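# Retrieve the dropped cap screw and reinsert it point first

## Task

A greasy cap screw has fallen head-down into the deep bore on the slanted face of the block. Take it out of the bore, turn it over and reinsert it tip first, pushing it fully home so its head comes to rest on the shoulder at the base of the bore. Forceps are available, standing in their holder.

## Robot and tools

Robot: two UR-type six-joint arms, left_arm and right_arm, each carrying a Robotiq 2F-85 parallel gripper with a wrist camera. Scene frame: origin at table height, midway between the nominal arm bases; +x points out over the table, +z up, left_arm on the +y side. Measured bases: left_arm near (-0.029, +0.322, +0.030) m, right_arm near (-0.071, -0.391, +0.030) m. Each arm reports its hand pose, velocities and targets in its own base frame, which is almost aligned with the scene frame. Fixed cameras (cam_head_left, cam_head_right, cam_high) are given in the scene frame; cam_left_wrist and cam_right_wrist ride on the hands.

Gripper axes: fingers point along gripper +z and close along its y axis. end_effector_position is the point midway between the pads when shut; fingertips extend about 19 mm past it when closed, 6 mm when fully open. A block protrudes about 10 cm toward gripper +x from the last joint axis.

execute_actions(actions, cameras): actions is a list of actions; each action is a table of up to 15 rows, each row one 1/30 s step; a short table repeats its final row to fill 15 steps. Every row is one flat list of 18 numbers, all in [-1, 1], covering both arms even if one is idle: left dx, dy, dz, rx, ry, rz, left gripper position, force_limit, speed, then the same nine for the right arm. dx..rz are offsets, not poses: measured from that arm's Hand target at the start of the action (every row counts from that same start, not from the row before), along the arm's base axes, with 1.0 = 0.6 m for dx, dy, dz and 1.0 = 180 degrees for the rotation vector rx, ry, rz, turning about the Hand target position. Sending the same offset again moves further. Six zeros re-command the current Hand target. Gripper numbers are absolute commands: position +1 fully open (85 mm), about -0.8 pads touching, -1 closes until blocked; force_limit -1 to +1 (softer to harder); speed -1 about 20 mm/s, 0 about 85, +1 about 150. A fast close from at least 1 cm wider gives roughly 120-245 N per pad; a slow close with force_limit -1 about 30 N. To keep a gripper unchanged, resend its previous three numbers; 0 is a real command. An empty actions list returns images and full state including the scene number.

move(target, speed, blend, stop_force, zero, blocking, cameras): target is one 18-number row as above, or a list of up to 15 such rows; every row's offsets count from the same starting Hand targets, not from the previous row. Grippers turn the shorter way. speed is the top path speed in m/s, 0.002 to 3.6, default 0.25 (rotation capped at twice that in rad/s); one value or one per target. blend, in metres, rounds corners in a list; 0 halts at each. stop_force, in N, 3 to 120, one value for both arms, ends an arm's path when its wrist sensor feels that much push against its travel; afterwards it still presses somewhat. Omit it when backing off a contact, and do not rely on it while the gripper rotates. zero (only with stop_force, default true) re-zeros moving arms first. blocking=false returns after about 0.5 s while the move runs on; not allowed with stop_force. Paths are straight, total at most 10 s, and do not avoid obstacles. Keep paths away from an arm's own base. Result adds a move: line (done, off_target, moving, held, fault) plus limits (paced = command clipped; held = steps withheld).

wait(seconds 0 to 10) lets time pass holding commands. stop brakes a running move; fingers continue. zoom_image(camera, region [x0,y0,x1,y1] pixels, at most 504 by 504) enlarges part of the newest image of that camera (images are 896x504). zero_wrist_force(arm) tares that wrist sensor. read_manual gives only licence text. finished_scene(scene 1 or 2) ends the scene irreversibly; the screw must stay seated without the robot.

Reading results: Hand target is the last commanded pose after clipping; the gripper may settle short, and a further move or zero action requests it again, or send the gap as an offset. Orientation commands are clipped to within 32 degrees of the measured one per step. object_status: 0 moving, 1 blocked while opening, 2 blocked while closing (a grip), 3 reached the requested position or pads met (small thin parts may still be held). A new position number resets it to 0. position_measured is in counts: 3 open, 78 about 60 mm, 130 about 40 mm, 180 about 20 mm, 230 closed. Wrist force and torque are in gripper axes; a push reads as force from the surface into the arm. Joint torques include gravity.

Hazards: a 150 N (plus or minus 25) outside force or contact torque at a joint limit (135 N m for the big joints, 25.2 N m for the wrists) stops the arm for 10 s. Arms are stiff, so aiming even slightly past a firm surface can fault; approach slowly. Motors over 85 °C brake the arm for 30-60 s; avoid long stretched holds or pushing at unreachable poses. Keep the arms from hitting or squeezing each other, including gripping the other's fingers. Do not drop the screw or forceps from height, slam things, or grip hard on parts still supported. Anything left off the table fails the scene. Loose parts may occasionally be nudged by an outside disturbance.

Each tool is called after "Call:" by a JSON object that holds its "fn" and its "kwargs", one argument or row to a line.

## Session

Call:
{"fn": "execute_actions", "kwargs": {
  "actions": []
}}

Scene clock: 0.00 s.
left_arm: end_effector_position=(+0.7602, -0.1434, +0.1927) position_measured=3 object_status=3 end_effector_quat_wxyz=(+0.000, +0.953, +0.151, +0.264) | right_arm: end_effector_position=(+0.6954, -0.6054, +0.0845) position_measured=3 object_status=3 end_effector_quat_wxyz=(-0.034, +0.818, -0.024, +0.574)
Joint positions: left_arm=[-0.46 -1.095 1.543 -2.469 -1.271 2.437] | right_arm=[2.384 -2.757 -1.039 0.182 2.299 2.902]
Joint velocities: within noise
Joint torques (N m): no reading
Motor temperatures (°C): left_arm=[39 28 41 38 37 52] | right_arm=[42 35 41 49 53 44]
Wrist force (N): no reading
Wrist torque (N m): no reading
Wrist force, peak (N): no reading
Hand target: left_arm +0.7602, -0.1434, +0.1927; +0.000, +0.953, +0.151, +0.264 | right_arm +0.6954, -0.6054, +0.0845; -0.034, +0.818, -0.024, +0.574
Tool commands: left_gripper/position=+1.0 left_gripper/force_limit=+1.0 left_gripper/speed=+1.0 right_gripper/position=+1.0 right_gripper/force_limit=+1.0 right_gripper/speed=+1.0

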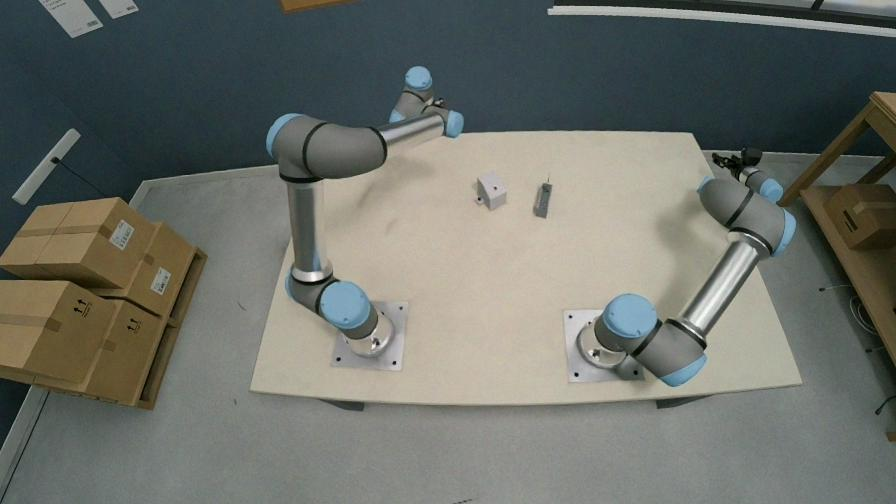

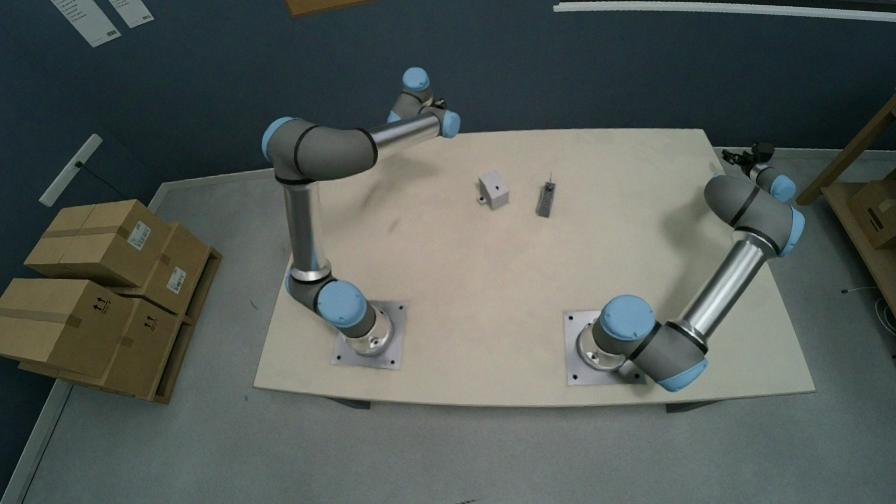

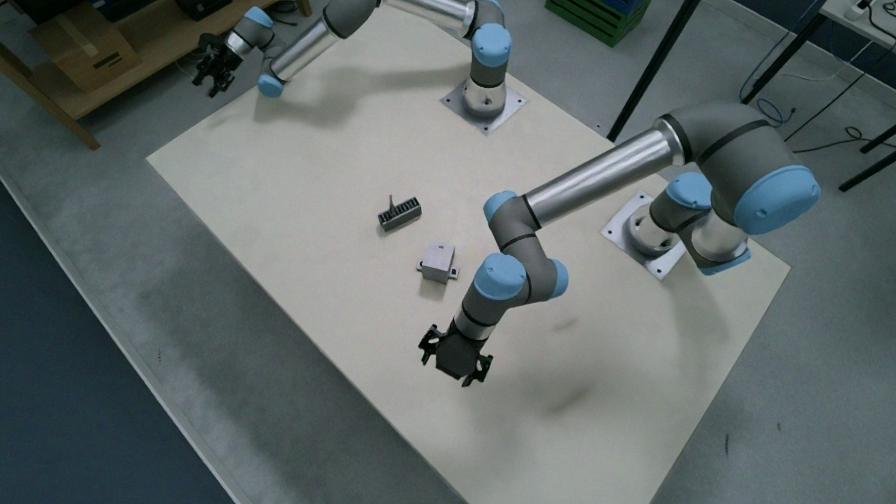

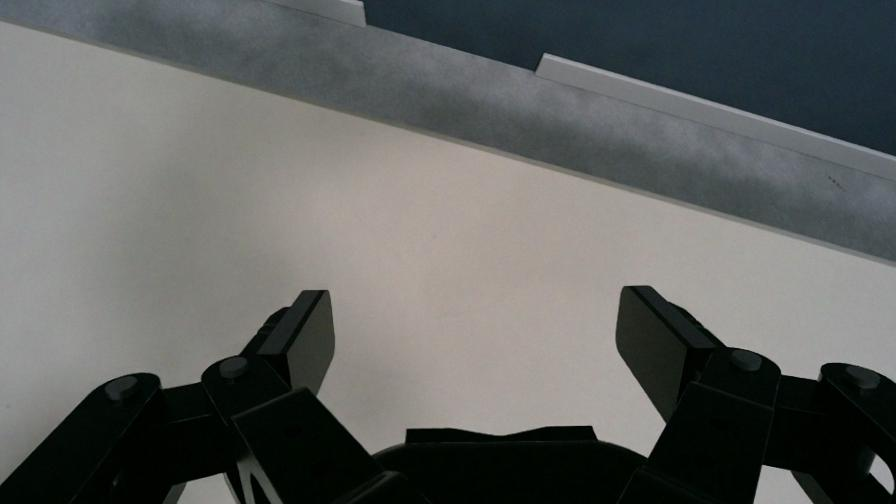

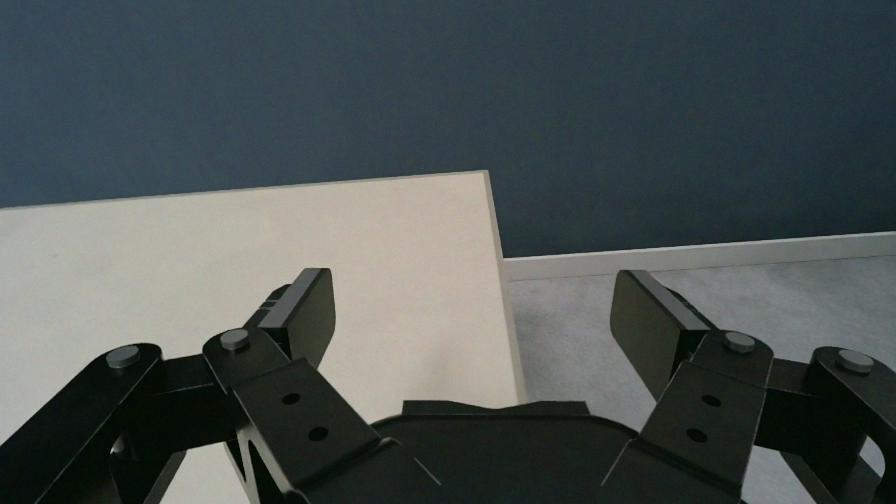

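Call:
{"fn": "zoom_image", "kwargs": {
  "camera": "cam_high",
  "region": [370, 180, 480, 300]
}}

Call:
{"fn": "zoom_image", "kwargs": {
  "camera": "cam_head_left",
  "region": [460, 160, 570, 230]
}}

Call:
{"fn": "zoom_image", "kwargs": {
  "camera": "cam_head_right",
  "region": [460, 160, 570, 230]
}}

Scaled by 4.200 from the camera's 896x504 image, which has a finer 1280x720 frame.

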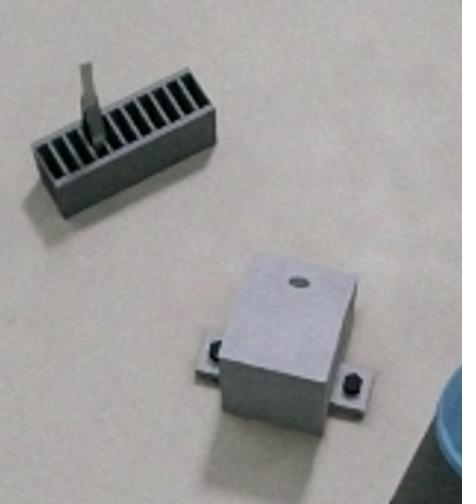

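Scaled by 4.582 from the camera's 896x504 image, which has a finer 1280x720 frame.

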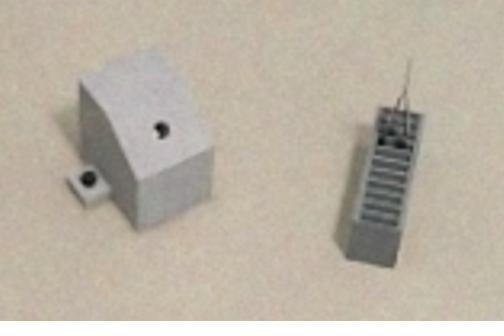

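Scaled by 4.582 from the camera's 896x504 image, which has a finer 1280x720 frame.

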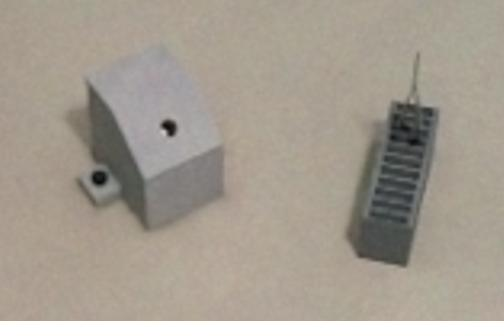

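Call:
{"fn": "move", "kwargs": {
  "target": [0,0,0,0,0,0,1,1,1,-0.15,0.58,0.4,0,0.25,0,1,1,1],
  "speed": 0.3
}}

Call:
{"fn": "move", "kwargs": {
  "target": [0,0,0,0,0,0,1,1,1,-0.22,0.62,-0.05,0,0.139,0,1,1,1],
  "speed": 0.3,
  "cameras": ["all"]
}}

Scene clock: 25.70 s.
left_arm: end_effector_position=(+0.7602, -0.1434, +0.1927) position_measured=3 object_status=3 end_effector_quat_wxyz=(+0.000, +0.953, +0.151, +0.264) | right_arm: end_effector_position=(+0.6054, -0.2574, +0.3244) position_measured=3 object_status=3 end_effector_quat_wxyz=(-0.022, +0.975, -0.035, +0.217) end_effector_velocity=(-0.001, +0.000, +0.000) end_effector_angular_velocity=(+0.001, +0.005, +0.000)
Joint positions: left_arm=[-0.46 -1.095 1.543 -2.469 -1.271 2.437] | right_arm=[2.891 -1.733 -1.577 -0.982 1.703 2.992]
Joint velocities: left_arm=[within noise] | right_arm=[-0.001 0.001 0 -0.006 0 -0.001]
Joint torques (N m): left_arm=[0.66 -47.65 -23.62 -3.8 0.8 -0.2] | right_arm=[8.95 40.4 22.61 1.52 -1.01 0.66]
Wrist force (N): left_arm=[-0.2 -0.1 0.1] | right_arm=[0.8 0.7 -0.2]
Wrist torque (N m): left_arm=[-0.02 0.02 0.00] | right_arm=[0.16 -0.41 -0.04]
Wrist force, peak (N): left_arm=[-0.2 -0.3 0.5] | right_arm=[-2.4 3.1 0.9]
Hand target: left_arm +0.7602, -0.1434, +0.1927; +0.000, +0.953, +0.151, +0.264 | right_arm +0.6054, -0.2574, +0.3245; -0.022, +0.975, -0.035, +0.217
Off the commanded pose: left_arm 0.000 m, 0 deg | right_arm 0.000 m, 0 deg.
move: done

Scene clock: 27.57 s.
left_arm: end_effector_position=(+0.7602, -0.1434, +0.1927) position_measured=3 object_status=3 end_effector_quat_wxyz=(+0.000, +0.953, +0.151, +0.264) | right_arm: end_effector_position=(+0.4735, +0.1146, +0.2945) position_measured=3 object_status=3 end_effector_quat_wxyz=(-0.014, +0.999, -0.039, +0.001)
Joint positions: left_arm=[-0.46 -1.095 1.543 -2.469 -1.271 2.437] | right_arm=[3.644 -1.515 -1.721 -1.461 1.594 3.722]
Joint torques (N m): left_arm=[1.7 -47.64 -23.1 -3.73 0.53 -0.1] | right_arm=[9.95 29.66 14.61 1.69 -0.61 2.3]
Wrist force (N): left_arm=[-0.4 -0.2 0.2] | right_arm=[1.0 0.8 0.2]
Wrist torque (N m): left_arm=[-0.04 0.06 0.00] | right_arm=[0.19 -0.55 -0.09]
Wrist force, peak (N): left_arm=[-0.4 -0.4 0.4] | right_arm=[1.8 3.9 -0.4]
Hand target: left_arm +0.7602, -0.1434, +0.1927; +0.000, +0.953, +0.151, +0.264 | right_arm +0.4734, +0.1146, +0.2945; -0.014, +0.999, -0.039, +0.000
Off the commanded pose: left_arm 0.000 m, 0 deg | right_arm 0.000 m, 0 deg.
move: done
camera_calibration:
cam_right_wrist: T_world_to_cam=[[-0.0588989, -0.997777, -0.0311626, 0.154979], [-0.934907, 0.0441899, 0.352132, 0.344828], [-0.349972, 0.0498743, -0.935432, 0.5647], [0, 0, 0, 1]] pos_world=[0.529139, 0.111233, 0.411643]

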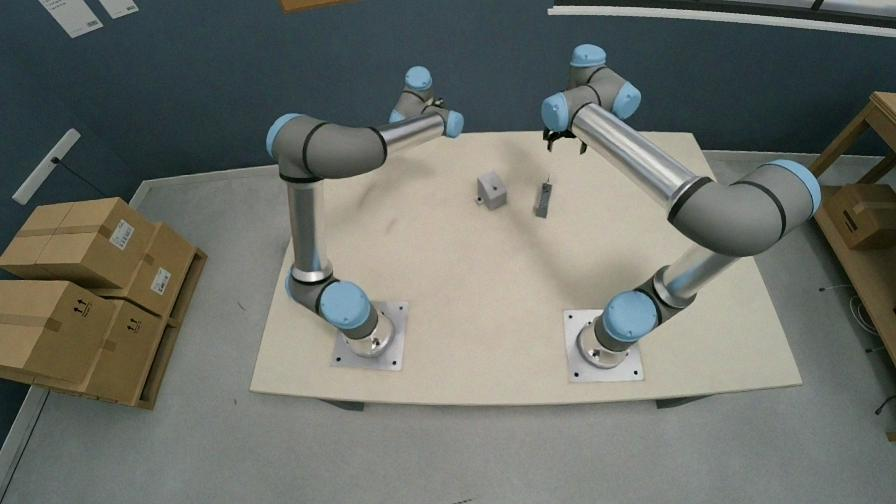

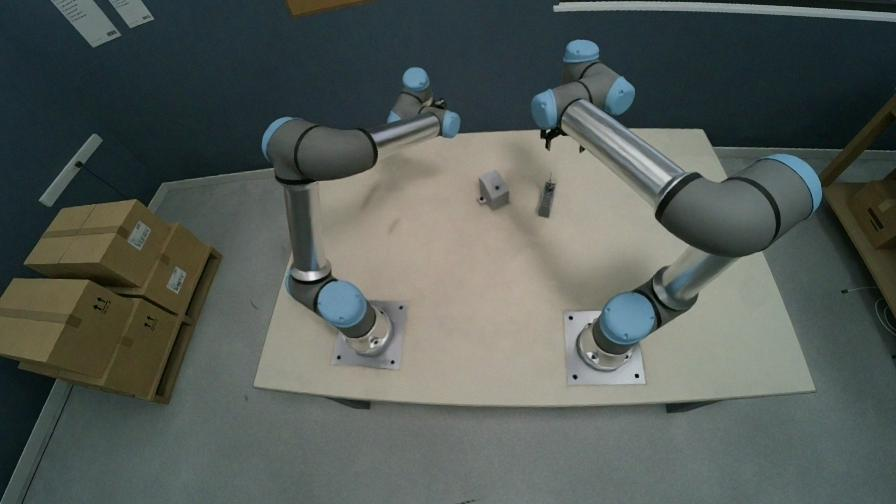

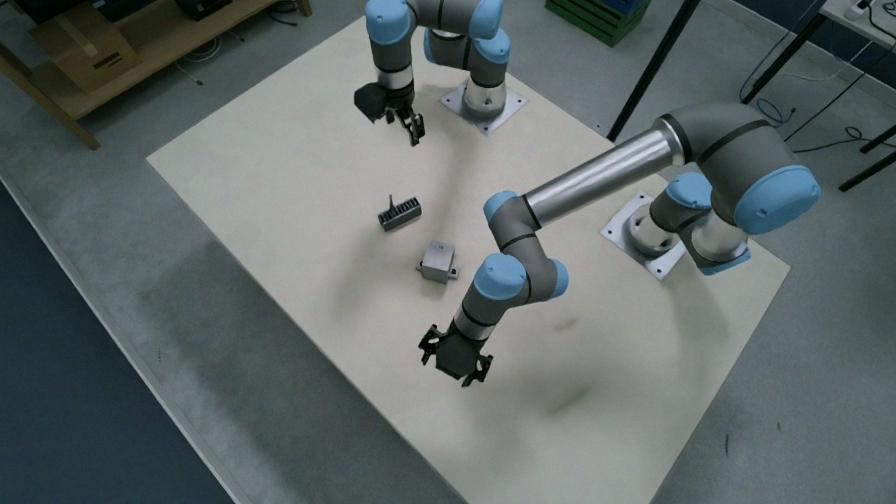

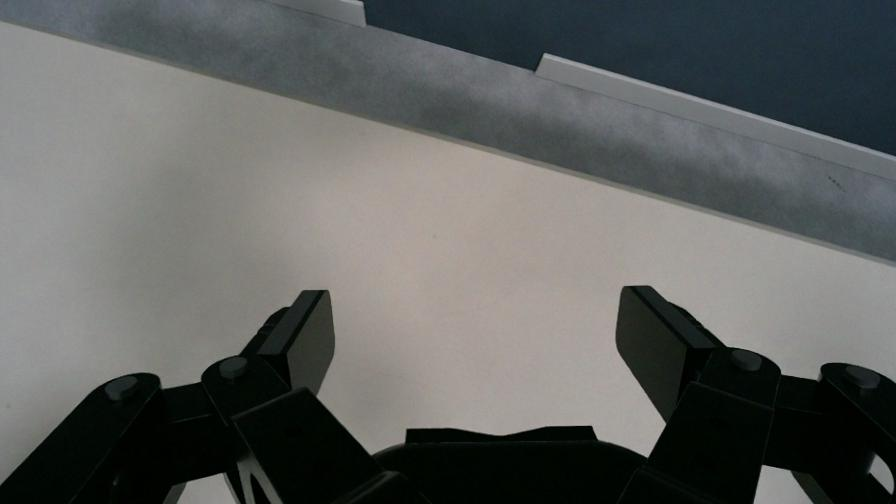

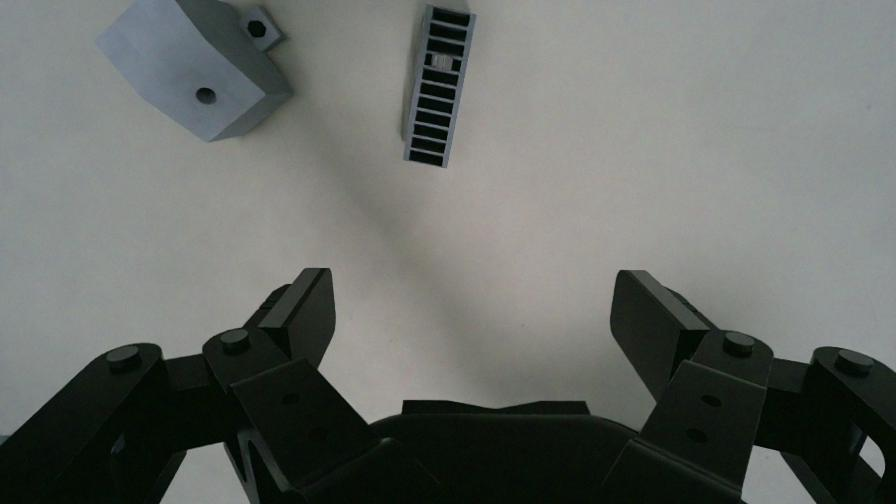

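Call:
{"fn": "zoom_image", "kwargs": {
  "camera": "cam_right_wrist",
  "region": [380, 0, 500, 180]
}}

Call:
{"fn": "zoom_image", "kwargs": {
  "camera": "cam_right_wrist",
  "region": [80, 0, 300, 160]
}}

Scaled by 2.800 from the camera's 896x504 image, which has a finer 1280x720 frame.

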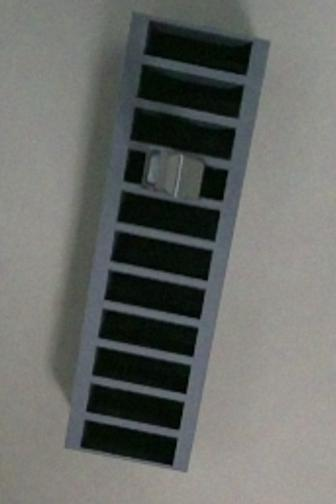

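Scaled by 2.291 from the camera's 896x504 image, which has a finer 1280x720 frame.

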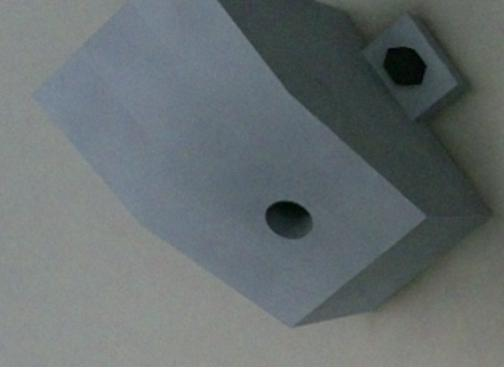

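Call:
{"fn": "move", "kwargs": {
  "target": [0,0,0,0,0,0,1,1,1,0.124,-0.325,-0.18,0.286,-0.322,0.446,1,1,1],
  "speed": 0.4,
  "cameras": ["cam_right_wrist"]
}}

Scene clock: 44.90 s.
left_arm: end_effector_position=(+0.7602, -0.1434, +0.1927) position_measured=3 object_status=3 end_effector_quat_wxyz=(+0.000, +0.953, +0.151, +0.264) | right_arm: end_effector_position=(+0.5393, -0.0583, +0.1993) position_measured=3 object_status=3 end_effector_quat_wxyz=(-0.366, +0.673, +0.519, +0.380)
Joint positions: left_arm=[-0.46 -1.095 1.543 -2.469 -1.271 2.437] | right_arm=[2.858 -1.921 -1.822 -1.237 2.664 1.381]
Joint torques (N m): left_arm=[0.83 -46.73 -23.07 -3.77 0.74 -0.02] | right_arm=[12.67 42.67 10.8 3.21 0.26 2.05]
Wrist force (N): left_arm=[0.1 0.0 0.2] | right_arm=[0.4 -0.5 -0.5]
Wrist torque (N m): left_arm=[0.01 -0.02 0.00] | right_arm=[-0.05 -0.10 -0.08]
Wrist force, peak (N): left_arm=[-0.3 -0.3 0.5] | right_arm=[-9.8 2.0 -0.3]
Hand target: left_arm +0.7602, -0.1434, +0.1927; +0.000, +0.953, +0.151, +0.264 | right_arm +0.5393, -0.0582, +0.1993; -0.366, +0.673, +0.519, +0.380 (not the last commanded pose)
Off the commanded pose: left_arm 0.000 m, 0 deg | right_arm 0.027 m, 14 deg.
move: held (right_arm; a check stopped the path); limits=held
pose unreachable (right arm): on one or more control steps of this call, first in action 0 (counted from 0), this arm could not follow its commanded pose, so it was not sent that pose on those steps. It may still have moved: this result reports where it is.
cause: moving toward the commanded pose would bring two parts of the arm too close to each other (its gripper and another part of the arm, with joints 4 (wrist 1) to 6 (wrist 3) between them, 10 mm apart when it was first held).
camera_calibration:
cam_right_wrist: T_world_to_cam=[[0.979762, -0.182321, -0.0826144, -0.51888], [-0.189268, -0.709509, -0.678804, 0.20687], [0.0651448, 0.680703, -0.729658, 0.279075], [0, 0, 0, 1]] pos_world=[0.529353, -0.137794, 0.301186]
Images, in order (width x height): cam_right_wrist 896x504.

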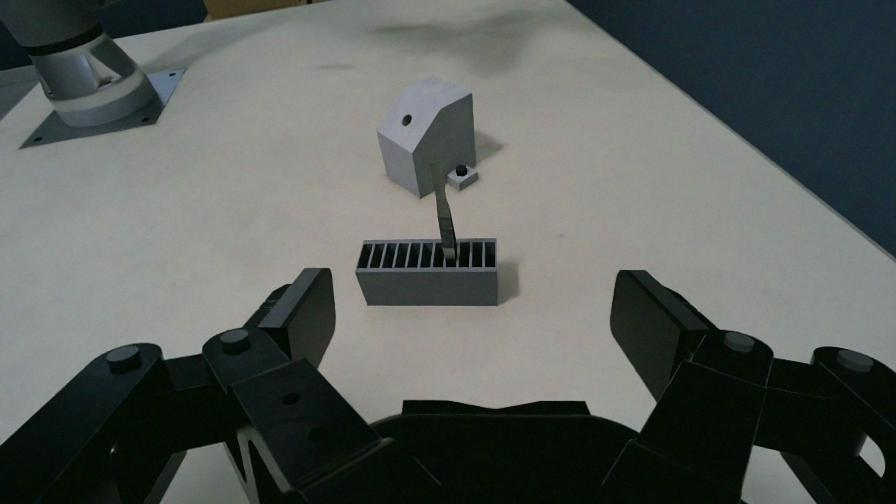

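Call:
{"fn": "zoom_image", "kwargs": {
  "camera": "cam_right_wrist",
  "region": [345, 60, 505, 320]
}}

Scaled by 1.938 from the camera's 896x504 image, which has a finer 1280x720 frame.

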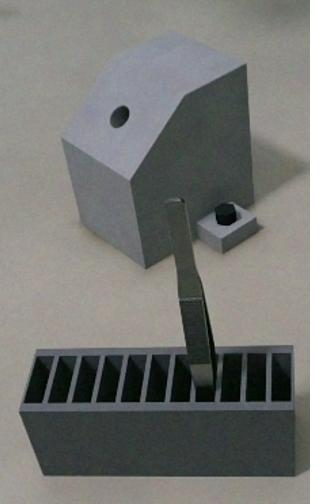

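Call:
{"fn": "move", "kwargs": {
  "target": [0,0,0,0,0,0,1,1,1,-0.21,0.307,-0.05,-0.04,-0.005,-0.436,1,1,1],
  "speed": 0.4,
  "cameras": ["cam_right_wrist"]
}}

Call:
{"fn": "zoom_image", "kwargs": {
  "camera": "cam_right_wrist",
  "region": [360, 80, 560, 300]
}}

Scene clock: 63.10 s.
left_arm: end_effector_position=(+0.7602, -0.1434, +0.1927) position_measured=3 object_status=3 end_effector_quat_wxyz=(+0.000, +0.953, +0.151, +0.264) | right_arm: end_effector_position=(+0.4356, +0.0913, +0.1772) position_measured=3 object_status=3 end_effector_quat_wxyz=(-0.085, +0.855, +0.112, +0.499)
Joint positions: left_arm=[-0.46 -1.095 1.543 -2.469 -1.271 2.437] | right_arm=[3.897 -1.56 -2.814 0.677 1.175 3.415]
Joint torques (N m): left_arm=[0.38 -46.37 -23.94 -3.57 0.58 -0.08] | right_arm=[-13.99 0.05 27.85 4.16 1.31 -2.28]
Wrist force (N): left_arm=[-0.2 -0.1 0.0] | right_arm=[0.8 -1.0 -0.2]
Wrist torque (N m): left_arm=[-0.02 0.02 0.00] | right_arm=[-0.15 -0.16 0.00]
Wrist force, peak (N): left_arm=[-0.3 -0.4 0.4] | right_arm=[-2.7 -12.1 1.0]
Hand target: left_arm +0.7602, -0.1434, +0.1927; +0.000, +0.953, +0.151, +0.264 | right_arm +0.4356, +0.0913, +0.1772; -0.085, +0.855, +0.112, +0.499 (not the last commanded pose)
Off the commanded pose: left_arm 0.000 m, 0 deg | right_arm 0.042 m, 16 deg.
move: held (right_arm; a check stopped the path); limits=held
pose unreachable (right arm): on one or more control steps of this call, first in action 0 (counted from 0), this arm could not follow its commanded pose, so it was not sent that pose on those steps. It may still have moved: this result reports where it is.
cause: moving toward the commanded pose would bring two parts of the arm too close to each other (joints 3 (elbow) and 4 (wrist 1) lie between them).
camera_calibration:
cam_right_wrist: T_world_to_cam=[[0.288982, -0.957157, -0.0184386, -0.031537], [-0.734584, -0.20935, -0.645414, 0.464392], [0.613903, 0.200058, -0.76361, -0.0212245], [0, 0, 0, 1]] pos_world=[0.363278, 0.0712807, 0.282936]
Images, in order (width x height): cam_right_wrist 896x504.

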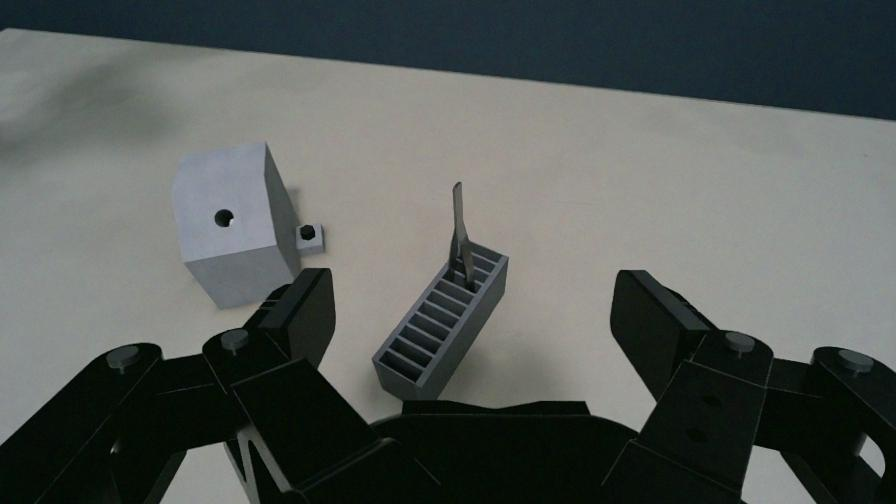

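Scaled by 2.291 from the camera's 896x504 image, which has a finer 1280x720 frame.

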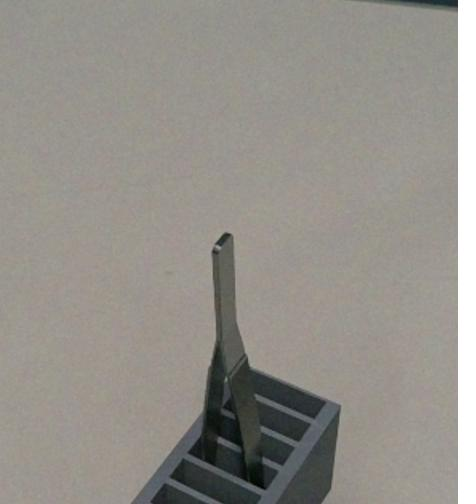

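Call:
{"fn": "zoom_image", "kwargs": {
  "camera": "cam_right_wrist",
  "region": [160, 130, 340, 320]
}}

Scaled by 2.653 from the camera's 896x504 image, which has a finer 1280x720 frame.

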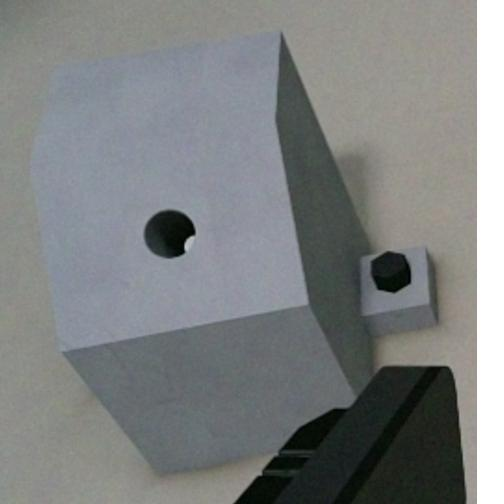

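Call:
{"fn": "move", "kwargs": {
  "target": [
    [0,0,0,0,0,0,1,1,1,0.04,0.05,0.2,0,0,0,1,1,1],
    [0,0,0,0,0,0,1,1,1,0.04,0.05,0.2,-0.466,-0.08,0.798,1,1,1]
  ],
  "speed": 0.45,
  "cameras": ["cam_right_wrist"]
}}

Scene clock: 121.40 s.
left_arm: end_effector_position=(+0.7602, -0.1434, +0.1927) position_measured=3 object_status=3 end_effector_quat_wxyz=(+0.000, +0.953, +0.151, +0.264) | right_arm: end_effector_position=(+0.4596, +0.1215, +0.2972) position_measured=3 object_status=3 end_effector_quat_wxyz=(+0.000, +0.001, +1.000, +0.001)
Joint positions: left_arm=[-0.46 -1.095 1.543 -2.469 -1.271 2.437] | right_arm=[3.683 -1.49 -1.734 -1.488 1.573 0.543]
Joint torques (N m): left_arm=[2.43 -45.56 -25.25 -3.65 0.61 0.18] | right_arm=[-12.78 26.37 16.16 3.1 -1.01 -1.34]
Wrist force (N): left_arm=[-0.4 -0.3 0.2] | right_arm=[1.9 -0.7 0.3]
Wrist torque (N m): left_arm=[-0.05 0.05 0.00] | right_arm=[-0.05 -0.68 -0.18]
Wrist force, peak (N): left_arm=[-0.4 -0.3 0.4] | right_arm=[5.2 -1.9 -1.5]
Hand target: left_arm +0.7602, -0.1434, +0.1927; +0.000, +0.953, +0.151, +0.264 | right_arm +0.4596, +0.1213, +0.2972; +0.000, +0.001, +1.000, +0.001
Off the commanded pose: left_arm 0.000 m, 0 deg | right_arm 0.000 m, 0 deg.
move: done
camera_calibration:
cam_right_wrist: T_world_to_cam=[[-0.0173504, 0.999849, -0.000989692, -0.109549], [0.935628, 0.016585, 0.352599, -0.525973], [0.352562, 0.00519175, -0.935774, 0.244623], [0, 0, 0, 1]] pos_world=[0.403969, 0.116986, 0.414261]
Images, in order (width x height): cam_right_wrist 896x504.

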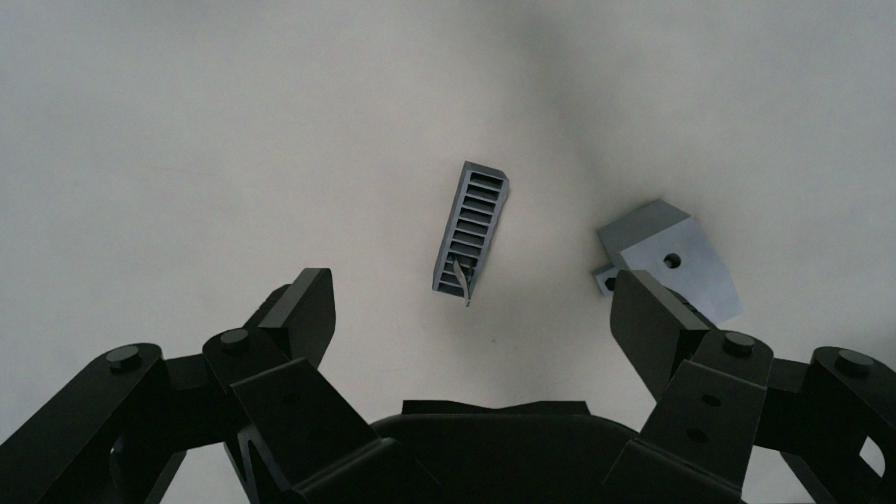

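Call:
{"fn": "move", "kwargs": {
  "target": [0,0,0,0,0,0,1,1,1,-0.025,0.045,-0.29,-0.028,-0.277,-0.06,1,1,1],
  "speed": 0.35,
  "cameras": ["cam_right_wrist"]
}}

Call:
{"fn": "zoom_image", "kwargs": {
  "camera": "cam_right_wrist",
  "region": [360, 100, 560, 350]
}}

Scene clock: 129.23 s.
left_arm: end_effector_position=(+0.7602, -0.1434, +0.1927) position_measured=3 object_status=3 end_effector_quat_wxyz=(+0.000, +0.953, +0.151, +0.264) | right_arm: end_effector_position=(+0.4446, +0.1483, +0.1232) position_measured=3 object_status=3 end_effector_quat_wxyz=(+0.421, +0.091, +0.902, -0.041) end_effector_velocity=(+0.000, +0.000, +0.000) end_effector_angular_velocity=(+0.003, -0.003, -0.002)
Joint positions: left_arm=[-0.46 -1.095 1.543 -2.469 -1.271 2.437] | right_arm=[4.22 -1.523 -2.625 -0.232 0.748 1.134]
Joint velocities: left_arm=[within noise] | right_arm=[0 -0.001 -0.001 0.005 -0.002 0.002]
Joint torques (N m): left_arm=[0.71 -46.18 -22.84 -3.94 0.46 -0.03] | right_arm=[7 2.7 20.29 4.41 -3.11 2.65]
Wrist force (N): left_arm=[-0.1 -0.1 0.2] | right_arm=[1.9 -1.1 0.8]
Wrist torque (N m): left_arm=[-0.01 0.01 0.00] | right_arm=[-0.09 -0.73 -0.25]
Wrist force, peak (N): left_arm=[-0.3 -0.5 0.4] | right_arm=[4.3 -0.7 1.8]
Hand target: left_arm +0.7602, -0.1434, +0.1927; +0.000, +0.953, +0.151, +0.264 | right_arm +0.4446, +0.1483, +0.1232; +0.421, +0.091, +0.902, -0.041
Off the commanded pose: left_arm 0.000 m, 0 deg | right_arm 0.000 m, 0 deg.
move: done
camera_calibration:
cam_right_wrist: T_world_to_cam=[[0.189982, 0.981685, -0.0141613, -0.224709], [0.327438, -0.0497566, 0.943562, -0.243508], [0.925576, -0.183897, -0.330894, -0.214316], [0, 0, 0, 1]] pos_world=[0.32079, 0.169065, 0.155667]
Images, in order (width x height): cam_right_wrist 896x504.

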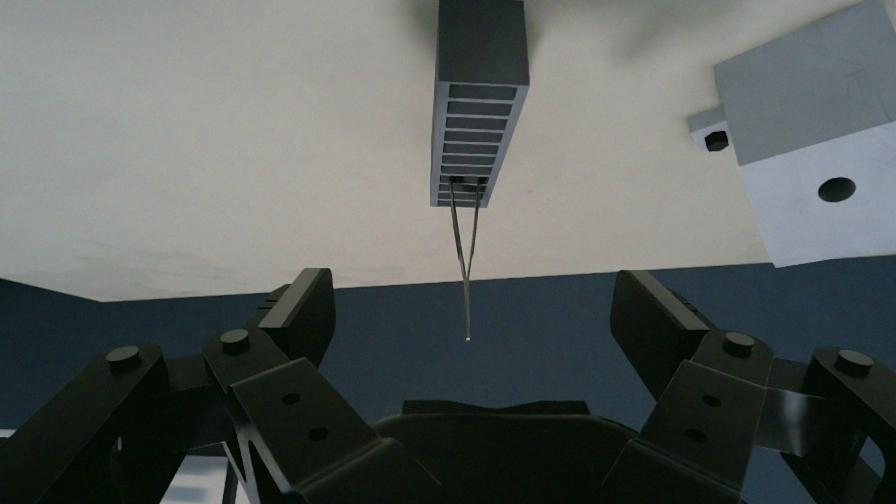

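Scaled by 2.016 from the camera's 896x504 image, which has a finer 1280x720 frame.

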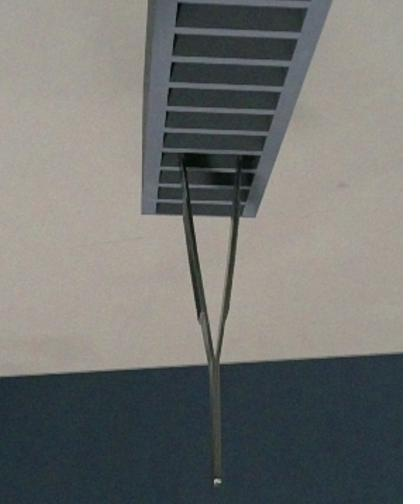

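Call:
{"fn": "move", "kwargs": {
  "target": [0,0,0,0,0,0,1,1,1,0.143,-0.015,-0.095,0,0,0,1,1,1],
  "speed": 0.2,
  "cameras": ["cam_right_wrist","cam_high"]
}}

Call:
{"fn": "zoom_image", "kwargs": {
  "camera": "cam_right_wrist",
  "region": [300, 100, 650, 450]
}}

Call:
{"fn": "zoom_image", "kwargs": {
  "camera": "cam_high",
  "region": [330, 150, 480, 300]
}}

Scene clock: 144.70 s.
left_arm: end_effector_position=(+0.7602, -0.1434, +0.1927) position_measured=3 object_status=3 end_effector_quat_wxyz=(+0.000, +0.953, +0.151, +0.264) | right_arm: end_effector_position=(+0.5303, +0.1393, +0.0662) position_measured=3 object_status=3 end_effector_quat_wxyz=(+0.421, +0.092, +0.902, -0.041)
Joint positions: left_arm=[-0.46 -1.095 1.543 -2.469 -1.271 2.437] | right_arm=[3.984 -1.959 -2.466 0.255 0.849 0.836]
Joint torques (N m): left_arm=[0.76 -47.31 -24.01 -3.62 0.82 -0.2] | right_arm=[-4.27 16.14 13.62 4.51 -1.79 -0.93]
Wrist force (N): left_arm=[-0.4 -0.3 0.2] | right_arm=[2.3 -1.2 1.1]
Wrist torque (N m): left_arm=[-0.04 0.06 0.00] | right_arm=[-0.09 -0.79 -0.25]
Wrist force, peak (N): left_arm=[-0.2 -0.4 0.5] | right_arm=[2.1 -0.9 3.3]
Hand target: left_arm +0.7602, -0.1434, +0.1927; +0.000, +0.953, +0.151, +0.264 | right_arm +0.5304, +0.1393, +0.0662; +0.421, +0.091, +0.902, -0.041
Off the commanded pose: left_arm 0.000 m, 0 deg | right_arm 0.000 m, 0 deg.
move: done
camera_calibration:
cam_right_wrist: T_world_to_cam=[[0.190091, 0.981664, -0.0142002, -0.232999], [0.327464, -0.0497616, 0.943553, -0.218243], [0.925545, -0.184011, -0.330918, -0.314121], [0, 0, 0, 1]] pos_world=[0.406491, 0.160065, 0.0986665]
Images, in order (width x height): cam_high 896x504, cam_right_wrist 896x504.

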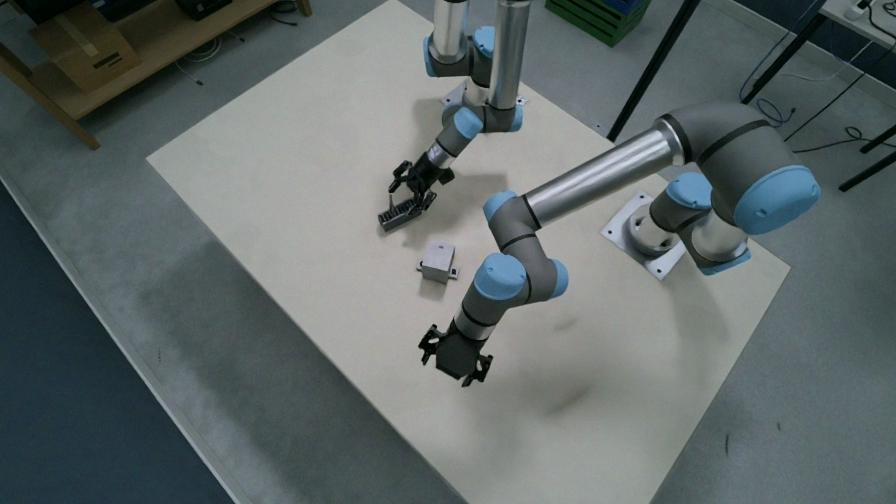

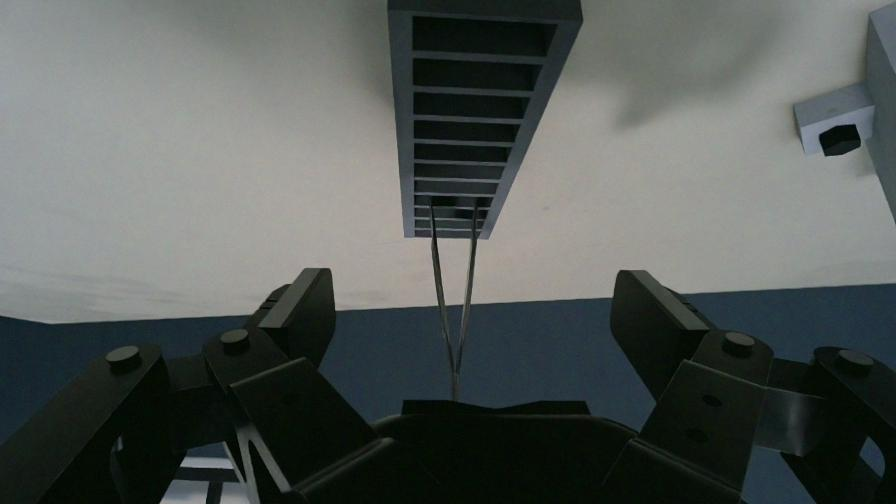

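Scaled by 1.440 from the camera's 896x504 image, which has a finer 1280x720 frame.

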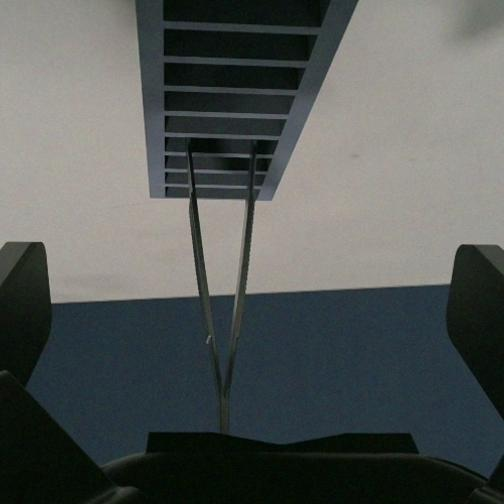

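Scaled by 3.360 from the camera's 896x504 image, which has a finer 1280x720 frame.

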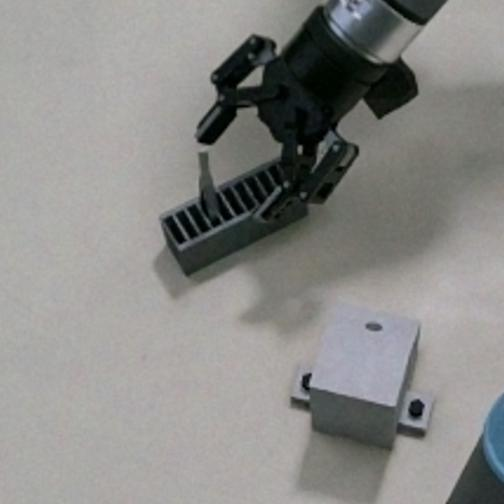

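Call:
{"fn": "move", "kwargs": {
  "target": [0,0,0,0,0,0,1,1,1,0.058,-0.02,-0.022,0,0,0,1,1,1],
  "speed": 0.15,
  "cameras": ["cam_right_wrist","cam_high","cam_head_left"]
}}

Call:
{"fn": "zoom_image", "kwargs": {
  "camera": "cam_right_wrist",
  "region": [300, 100, 650, 450]
}}

Call:
{"fn": "zoom_image", "kwargs": {
  "camera": "cam_high",
  "region": [350, 150, 450, 250]
}}

Call:
{"fn": "zoom_image", "kwargs": {
  "camera": "cam_head_left",
  "region": [500, 150, 600, 240]
}}

Scene clock: 156.70 s.
left_arm: end_effector_position=(+0.7602, -0.1434, +0.1927) position_measured=3 object_status=3 end_effector_quat_wxyz=(+0.000, +0.953, +0.151, +0.264) | right_arm: end_effector_position=(+0.5652, +0.1273, +0.0530) position_measured=3 object_status=3 end_effector_quat_wxyz=(+0.421, +0.092, +0.902, -0.041)
Joint positions: left_arm=[-0.46 -1.095 1.543 -2.469 -1.271 2.437] | right_arm=[3.894 -2.053 -2.386 0.332 0.897 0.737]
Joint torques (N m): left_arm=[2.28 -47.15 -24.99 -3.92 0.57 0.1] | right_arm=[7.69 27.76 0.17 1.83 -2.52 1.26]
Wrist force (N): left_arm=[-0.1 -0.2 0.4] | right_arm=[2.1 -1.2 0.5]
Wrist torque (N m): left_arm=[-0.03 0.01 0.00] | right_arm=[-0.10 -0.76 -0.25]
Wrist force, peak (N): left_arm=[-0.2 -0.2 0.5] | right_arm=[2.1 -1.7 1.9]
Hand target: left_arm +0.7602, -0.1434, +0.1927; +0.000, +0.953, +0.151, +0.264 | right_arm +0.5652, +0.1273, +0.0530; +0.421, +0.091, +0.902, -0.041
Off the commanded pose: left_arm 0.000 m, 0 deg | right_arm 0.000 m, 0 deg.
move: done
camera_calibration:
cam_right_wrist: T_world_to_cam=[[0.190113, 0.981661, -0.0140835, -0.22806], [0.327323, -0.0498535, 0.943596, -0.217742], [0.92559, -0.184, -0.330799, -0.35303], [0, 0, 0, 1]] pos_world=[0.44139, 0.148065, 0.085467]
Images, in order (width x height): cam_head_left 896x504, cam_high 896x504, cam_right_wrist 896x504.

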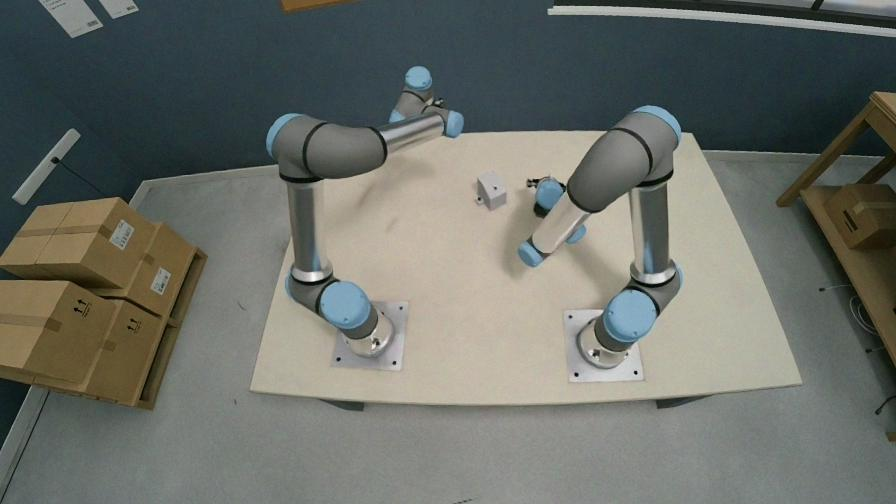

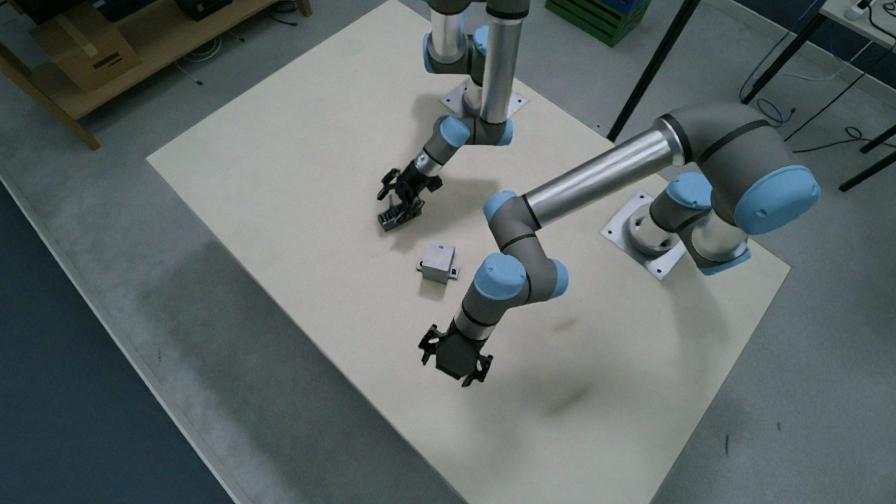

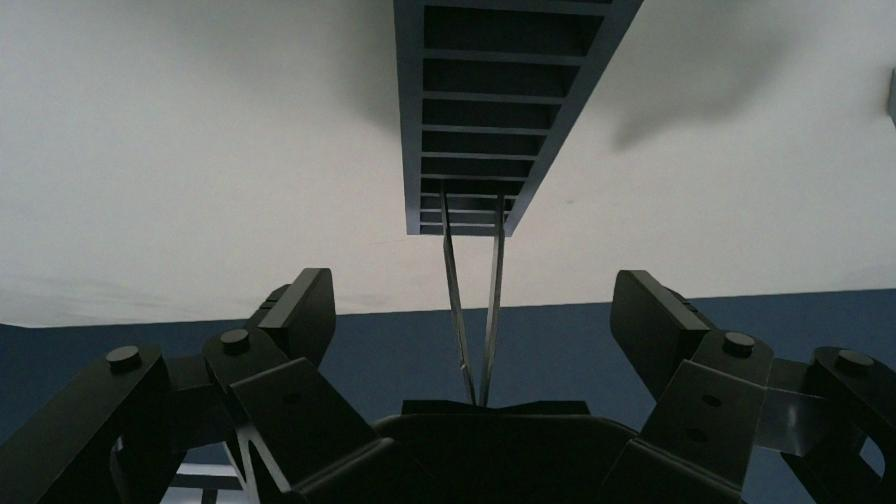

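Scaled by 1.440 from the camera's 896x504 image, which has a finer 1280x720 frame.

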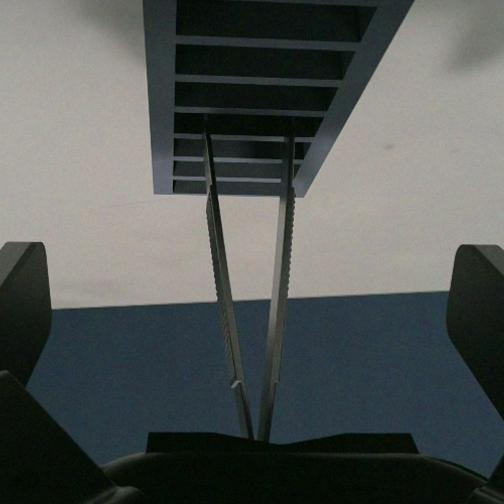

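Scaled by 5.040 from the camera's 896x504 image, which has a finer 1280x720 frame.

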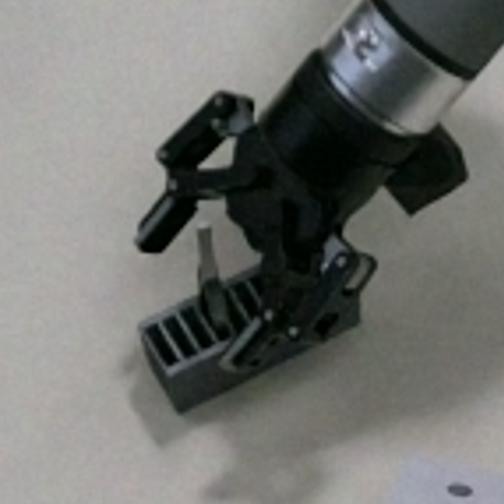

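Scaled by 5.040 from the camera's 896x504 image, which has a finer 1280x720 frame.

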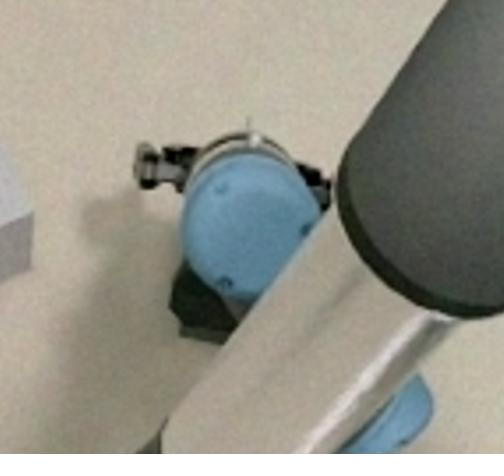

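Call:
{"fn": "move", "kwargs": {
  "target": [0,0,0,0,0,0,1,1,1,0.004,0,0.0,0,0,0,-0.6,-1,-1],
  "speed": 0.05,
  "cameras": ["cam_right_wrist"]
}}

Call:
{"fn": "zoom_image", "kwargs": {
  "camera": "cam_right_wrist",
  "region": [300, 100, 650, 450]
}}

Scene clock: 171.53 s.
left_arm: end_effector_position=(+0.7602, -0.1434, +0.1927) position_measured=3 object_status=3 end_effector_quat_wxyz=(+0.000, +0.953, +0.151, +0.264) | right_arm: end_effector_position=(+0.5676, +0.1273, +0.0530) position_measured=205 object_status=0 end_effector_quat_wxyz=(+0.421, +0.091, +0.902, -0.041)
Joint positions: left_arm=[-0.46 -1.095 1.543 -2.469 -1.271 2.437] | right_arm=[3.89 -2.056 -2.379 0.332 0.9 0.733]
Joint torques (N m): left_arm=[0.54 -45.91 -25.29 -3.92 0.6 -0.08] | right_arm=[9.03 32.71 -2.16 3.76 -2.77 2.25]
Wrist force (N): left_arm=[-0.1 -0.2 0.3] | right_arm=[2.2 -1.4 0.7]
Wrist torque (N m): left_arm=[-0.03 0.01 0.00] | right_arm=[-0.13 -0.77 -0.17]
Wrist force, peak (N): left_arm=[-0.3 -0.6 -0.1] | right_arm=[2.6 -1.6 0.7]
Hand target: left_arm +0.7602, -0.1434, +0.1927; +0.000, +0.953, +0.151, +0.264 | right_arm +0.5676, +0.1273, +0.0530; +0.421, +0.091, +0.902, -0.041
Off the commanded pose: left_arm 0.000 m, 0 deg | right_arm 0.000 m, 0 deg.
move: done
camera_calibration:
cam_right_wrist: T_world_to_cam=[[0.18999, 0.981684, -0.0141435, -0.22846], [0.327347, -0.0497583, 0.943593, -0.218552], [0.925607, -0.183903, -0.330805, -0.355272], [0, 0, 0, 1]] pos_world=[0.44379, 0.148065, 0.0854667]
Images, in order (width x height): cam_right_wrist 896x504.

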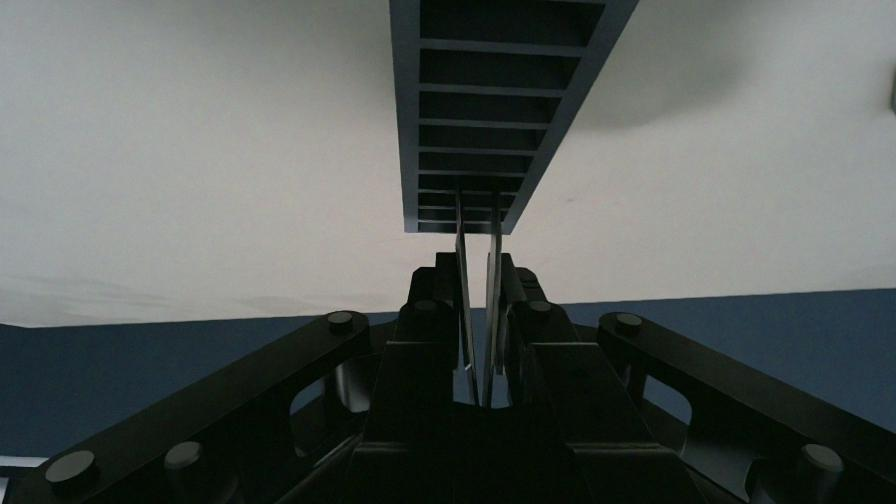

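Scaled by 1.440 from the camera's 896x504 image, which has a finer 1280x720 frame.

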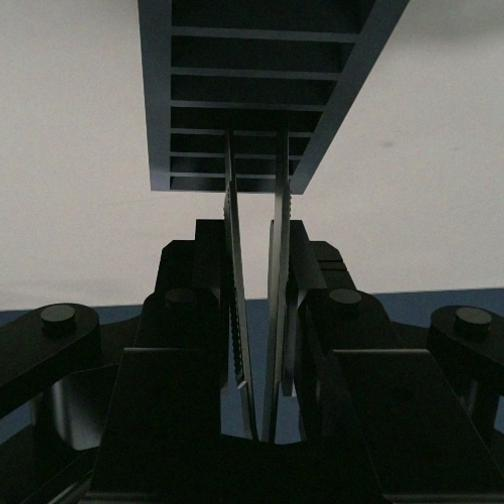

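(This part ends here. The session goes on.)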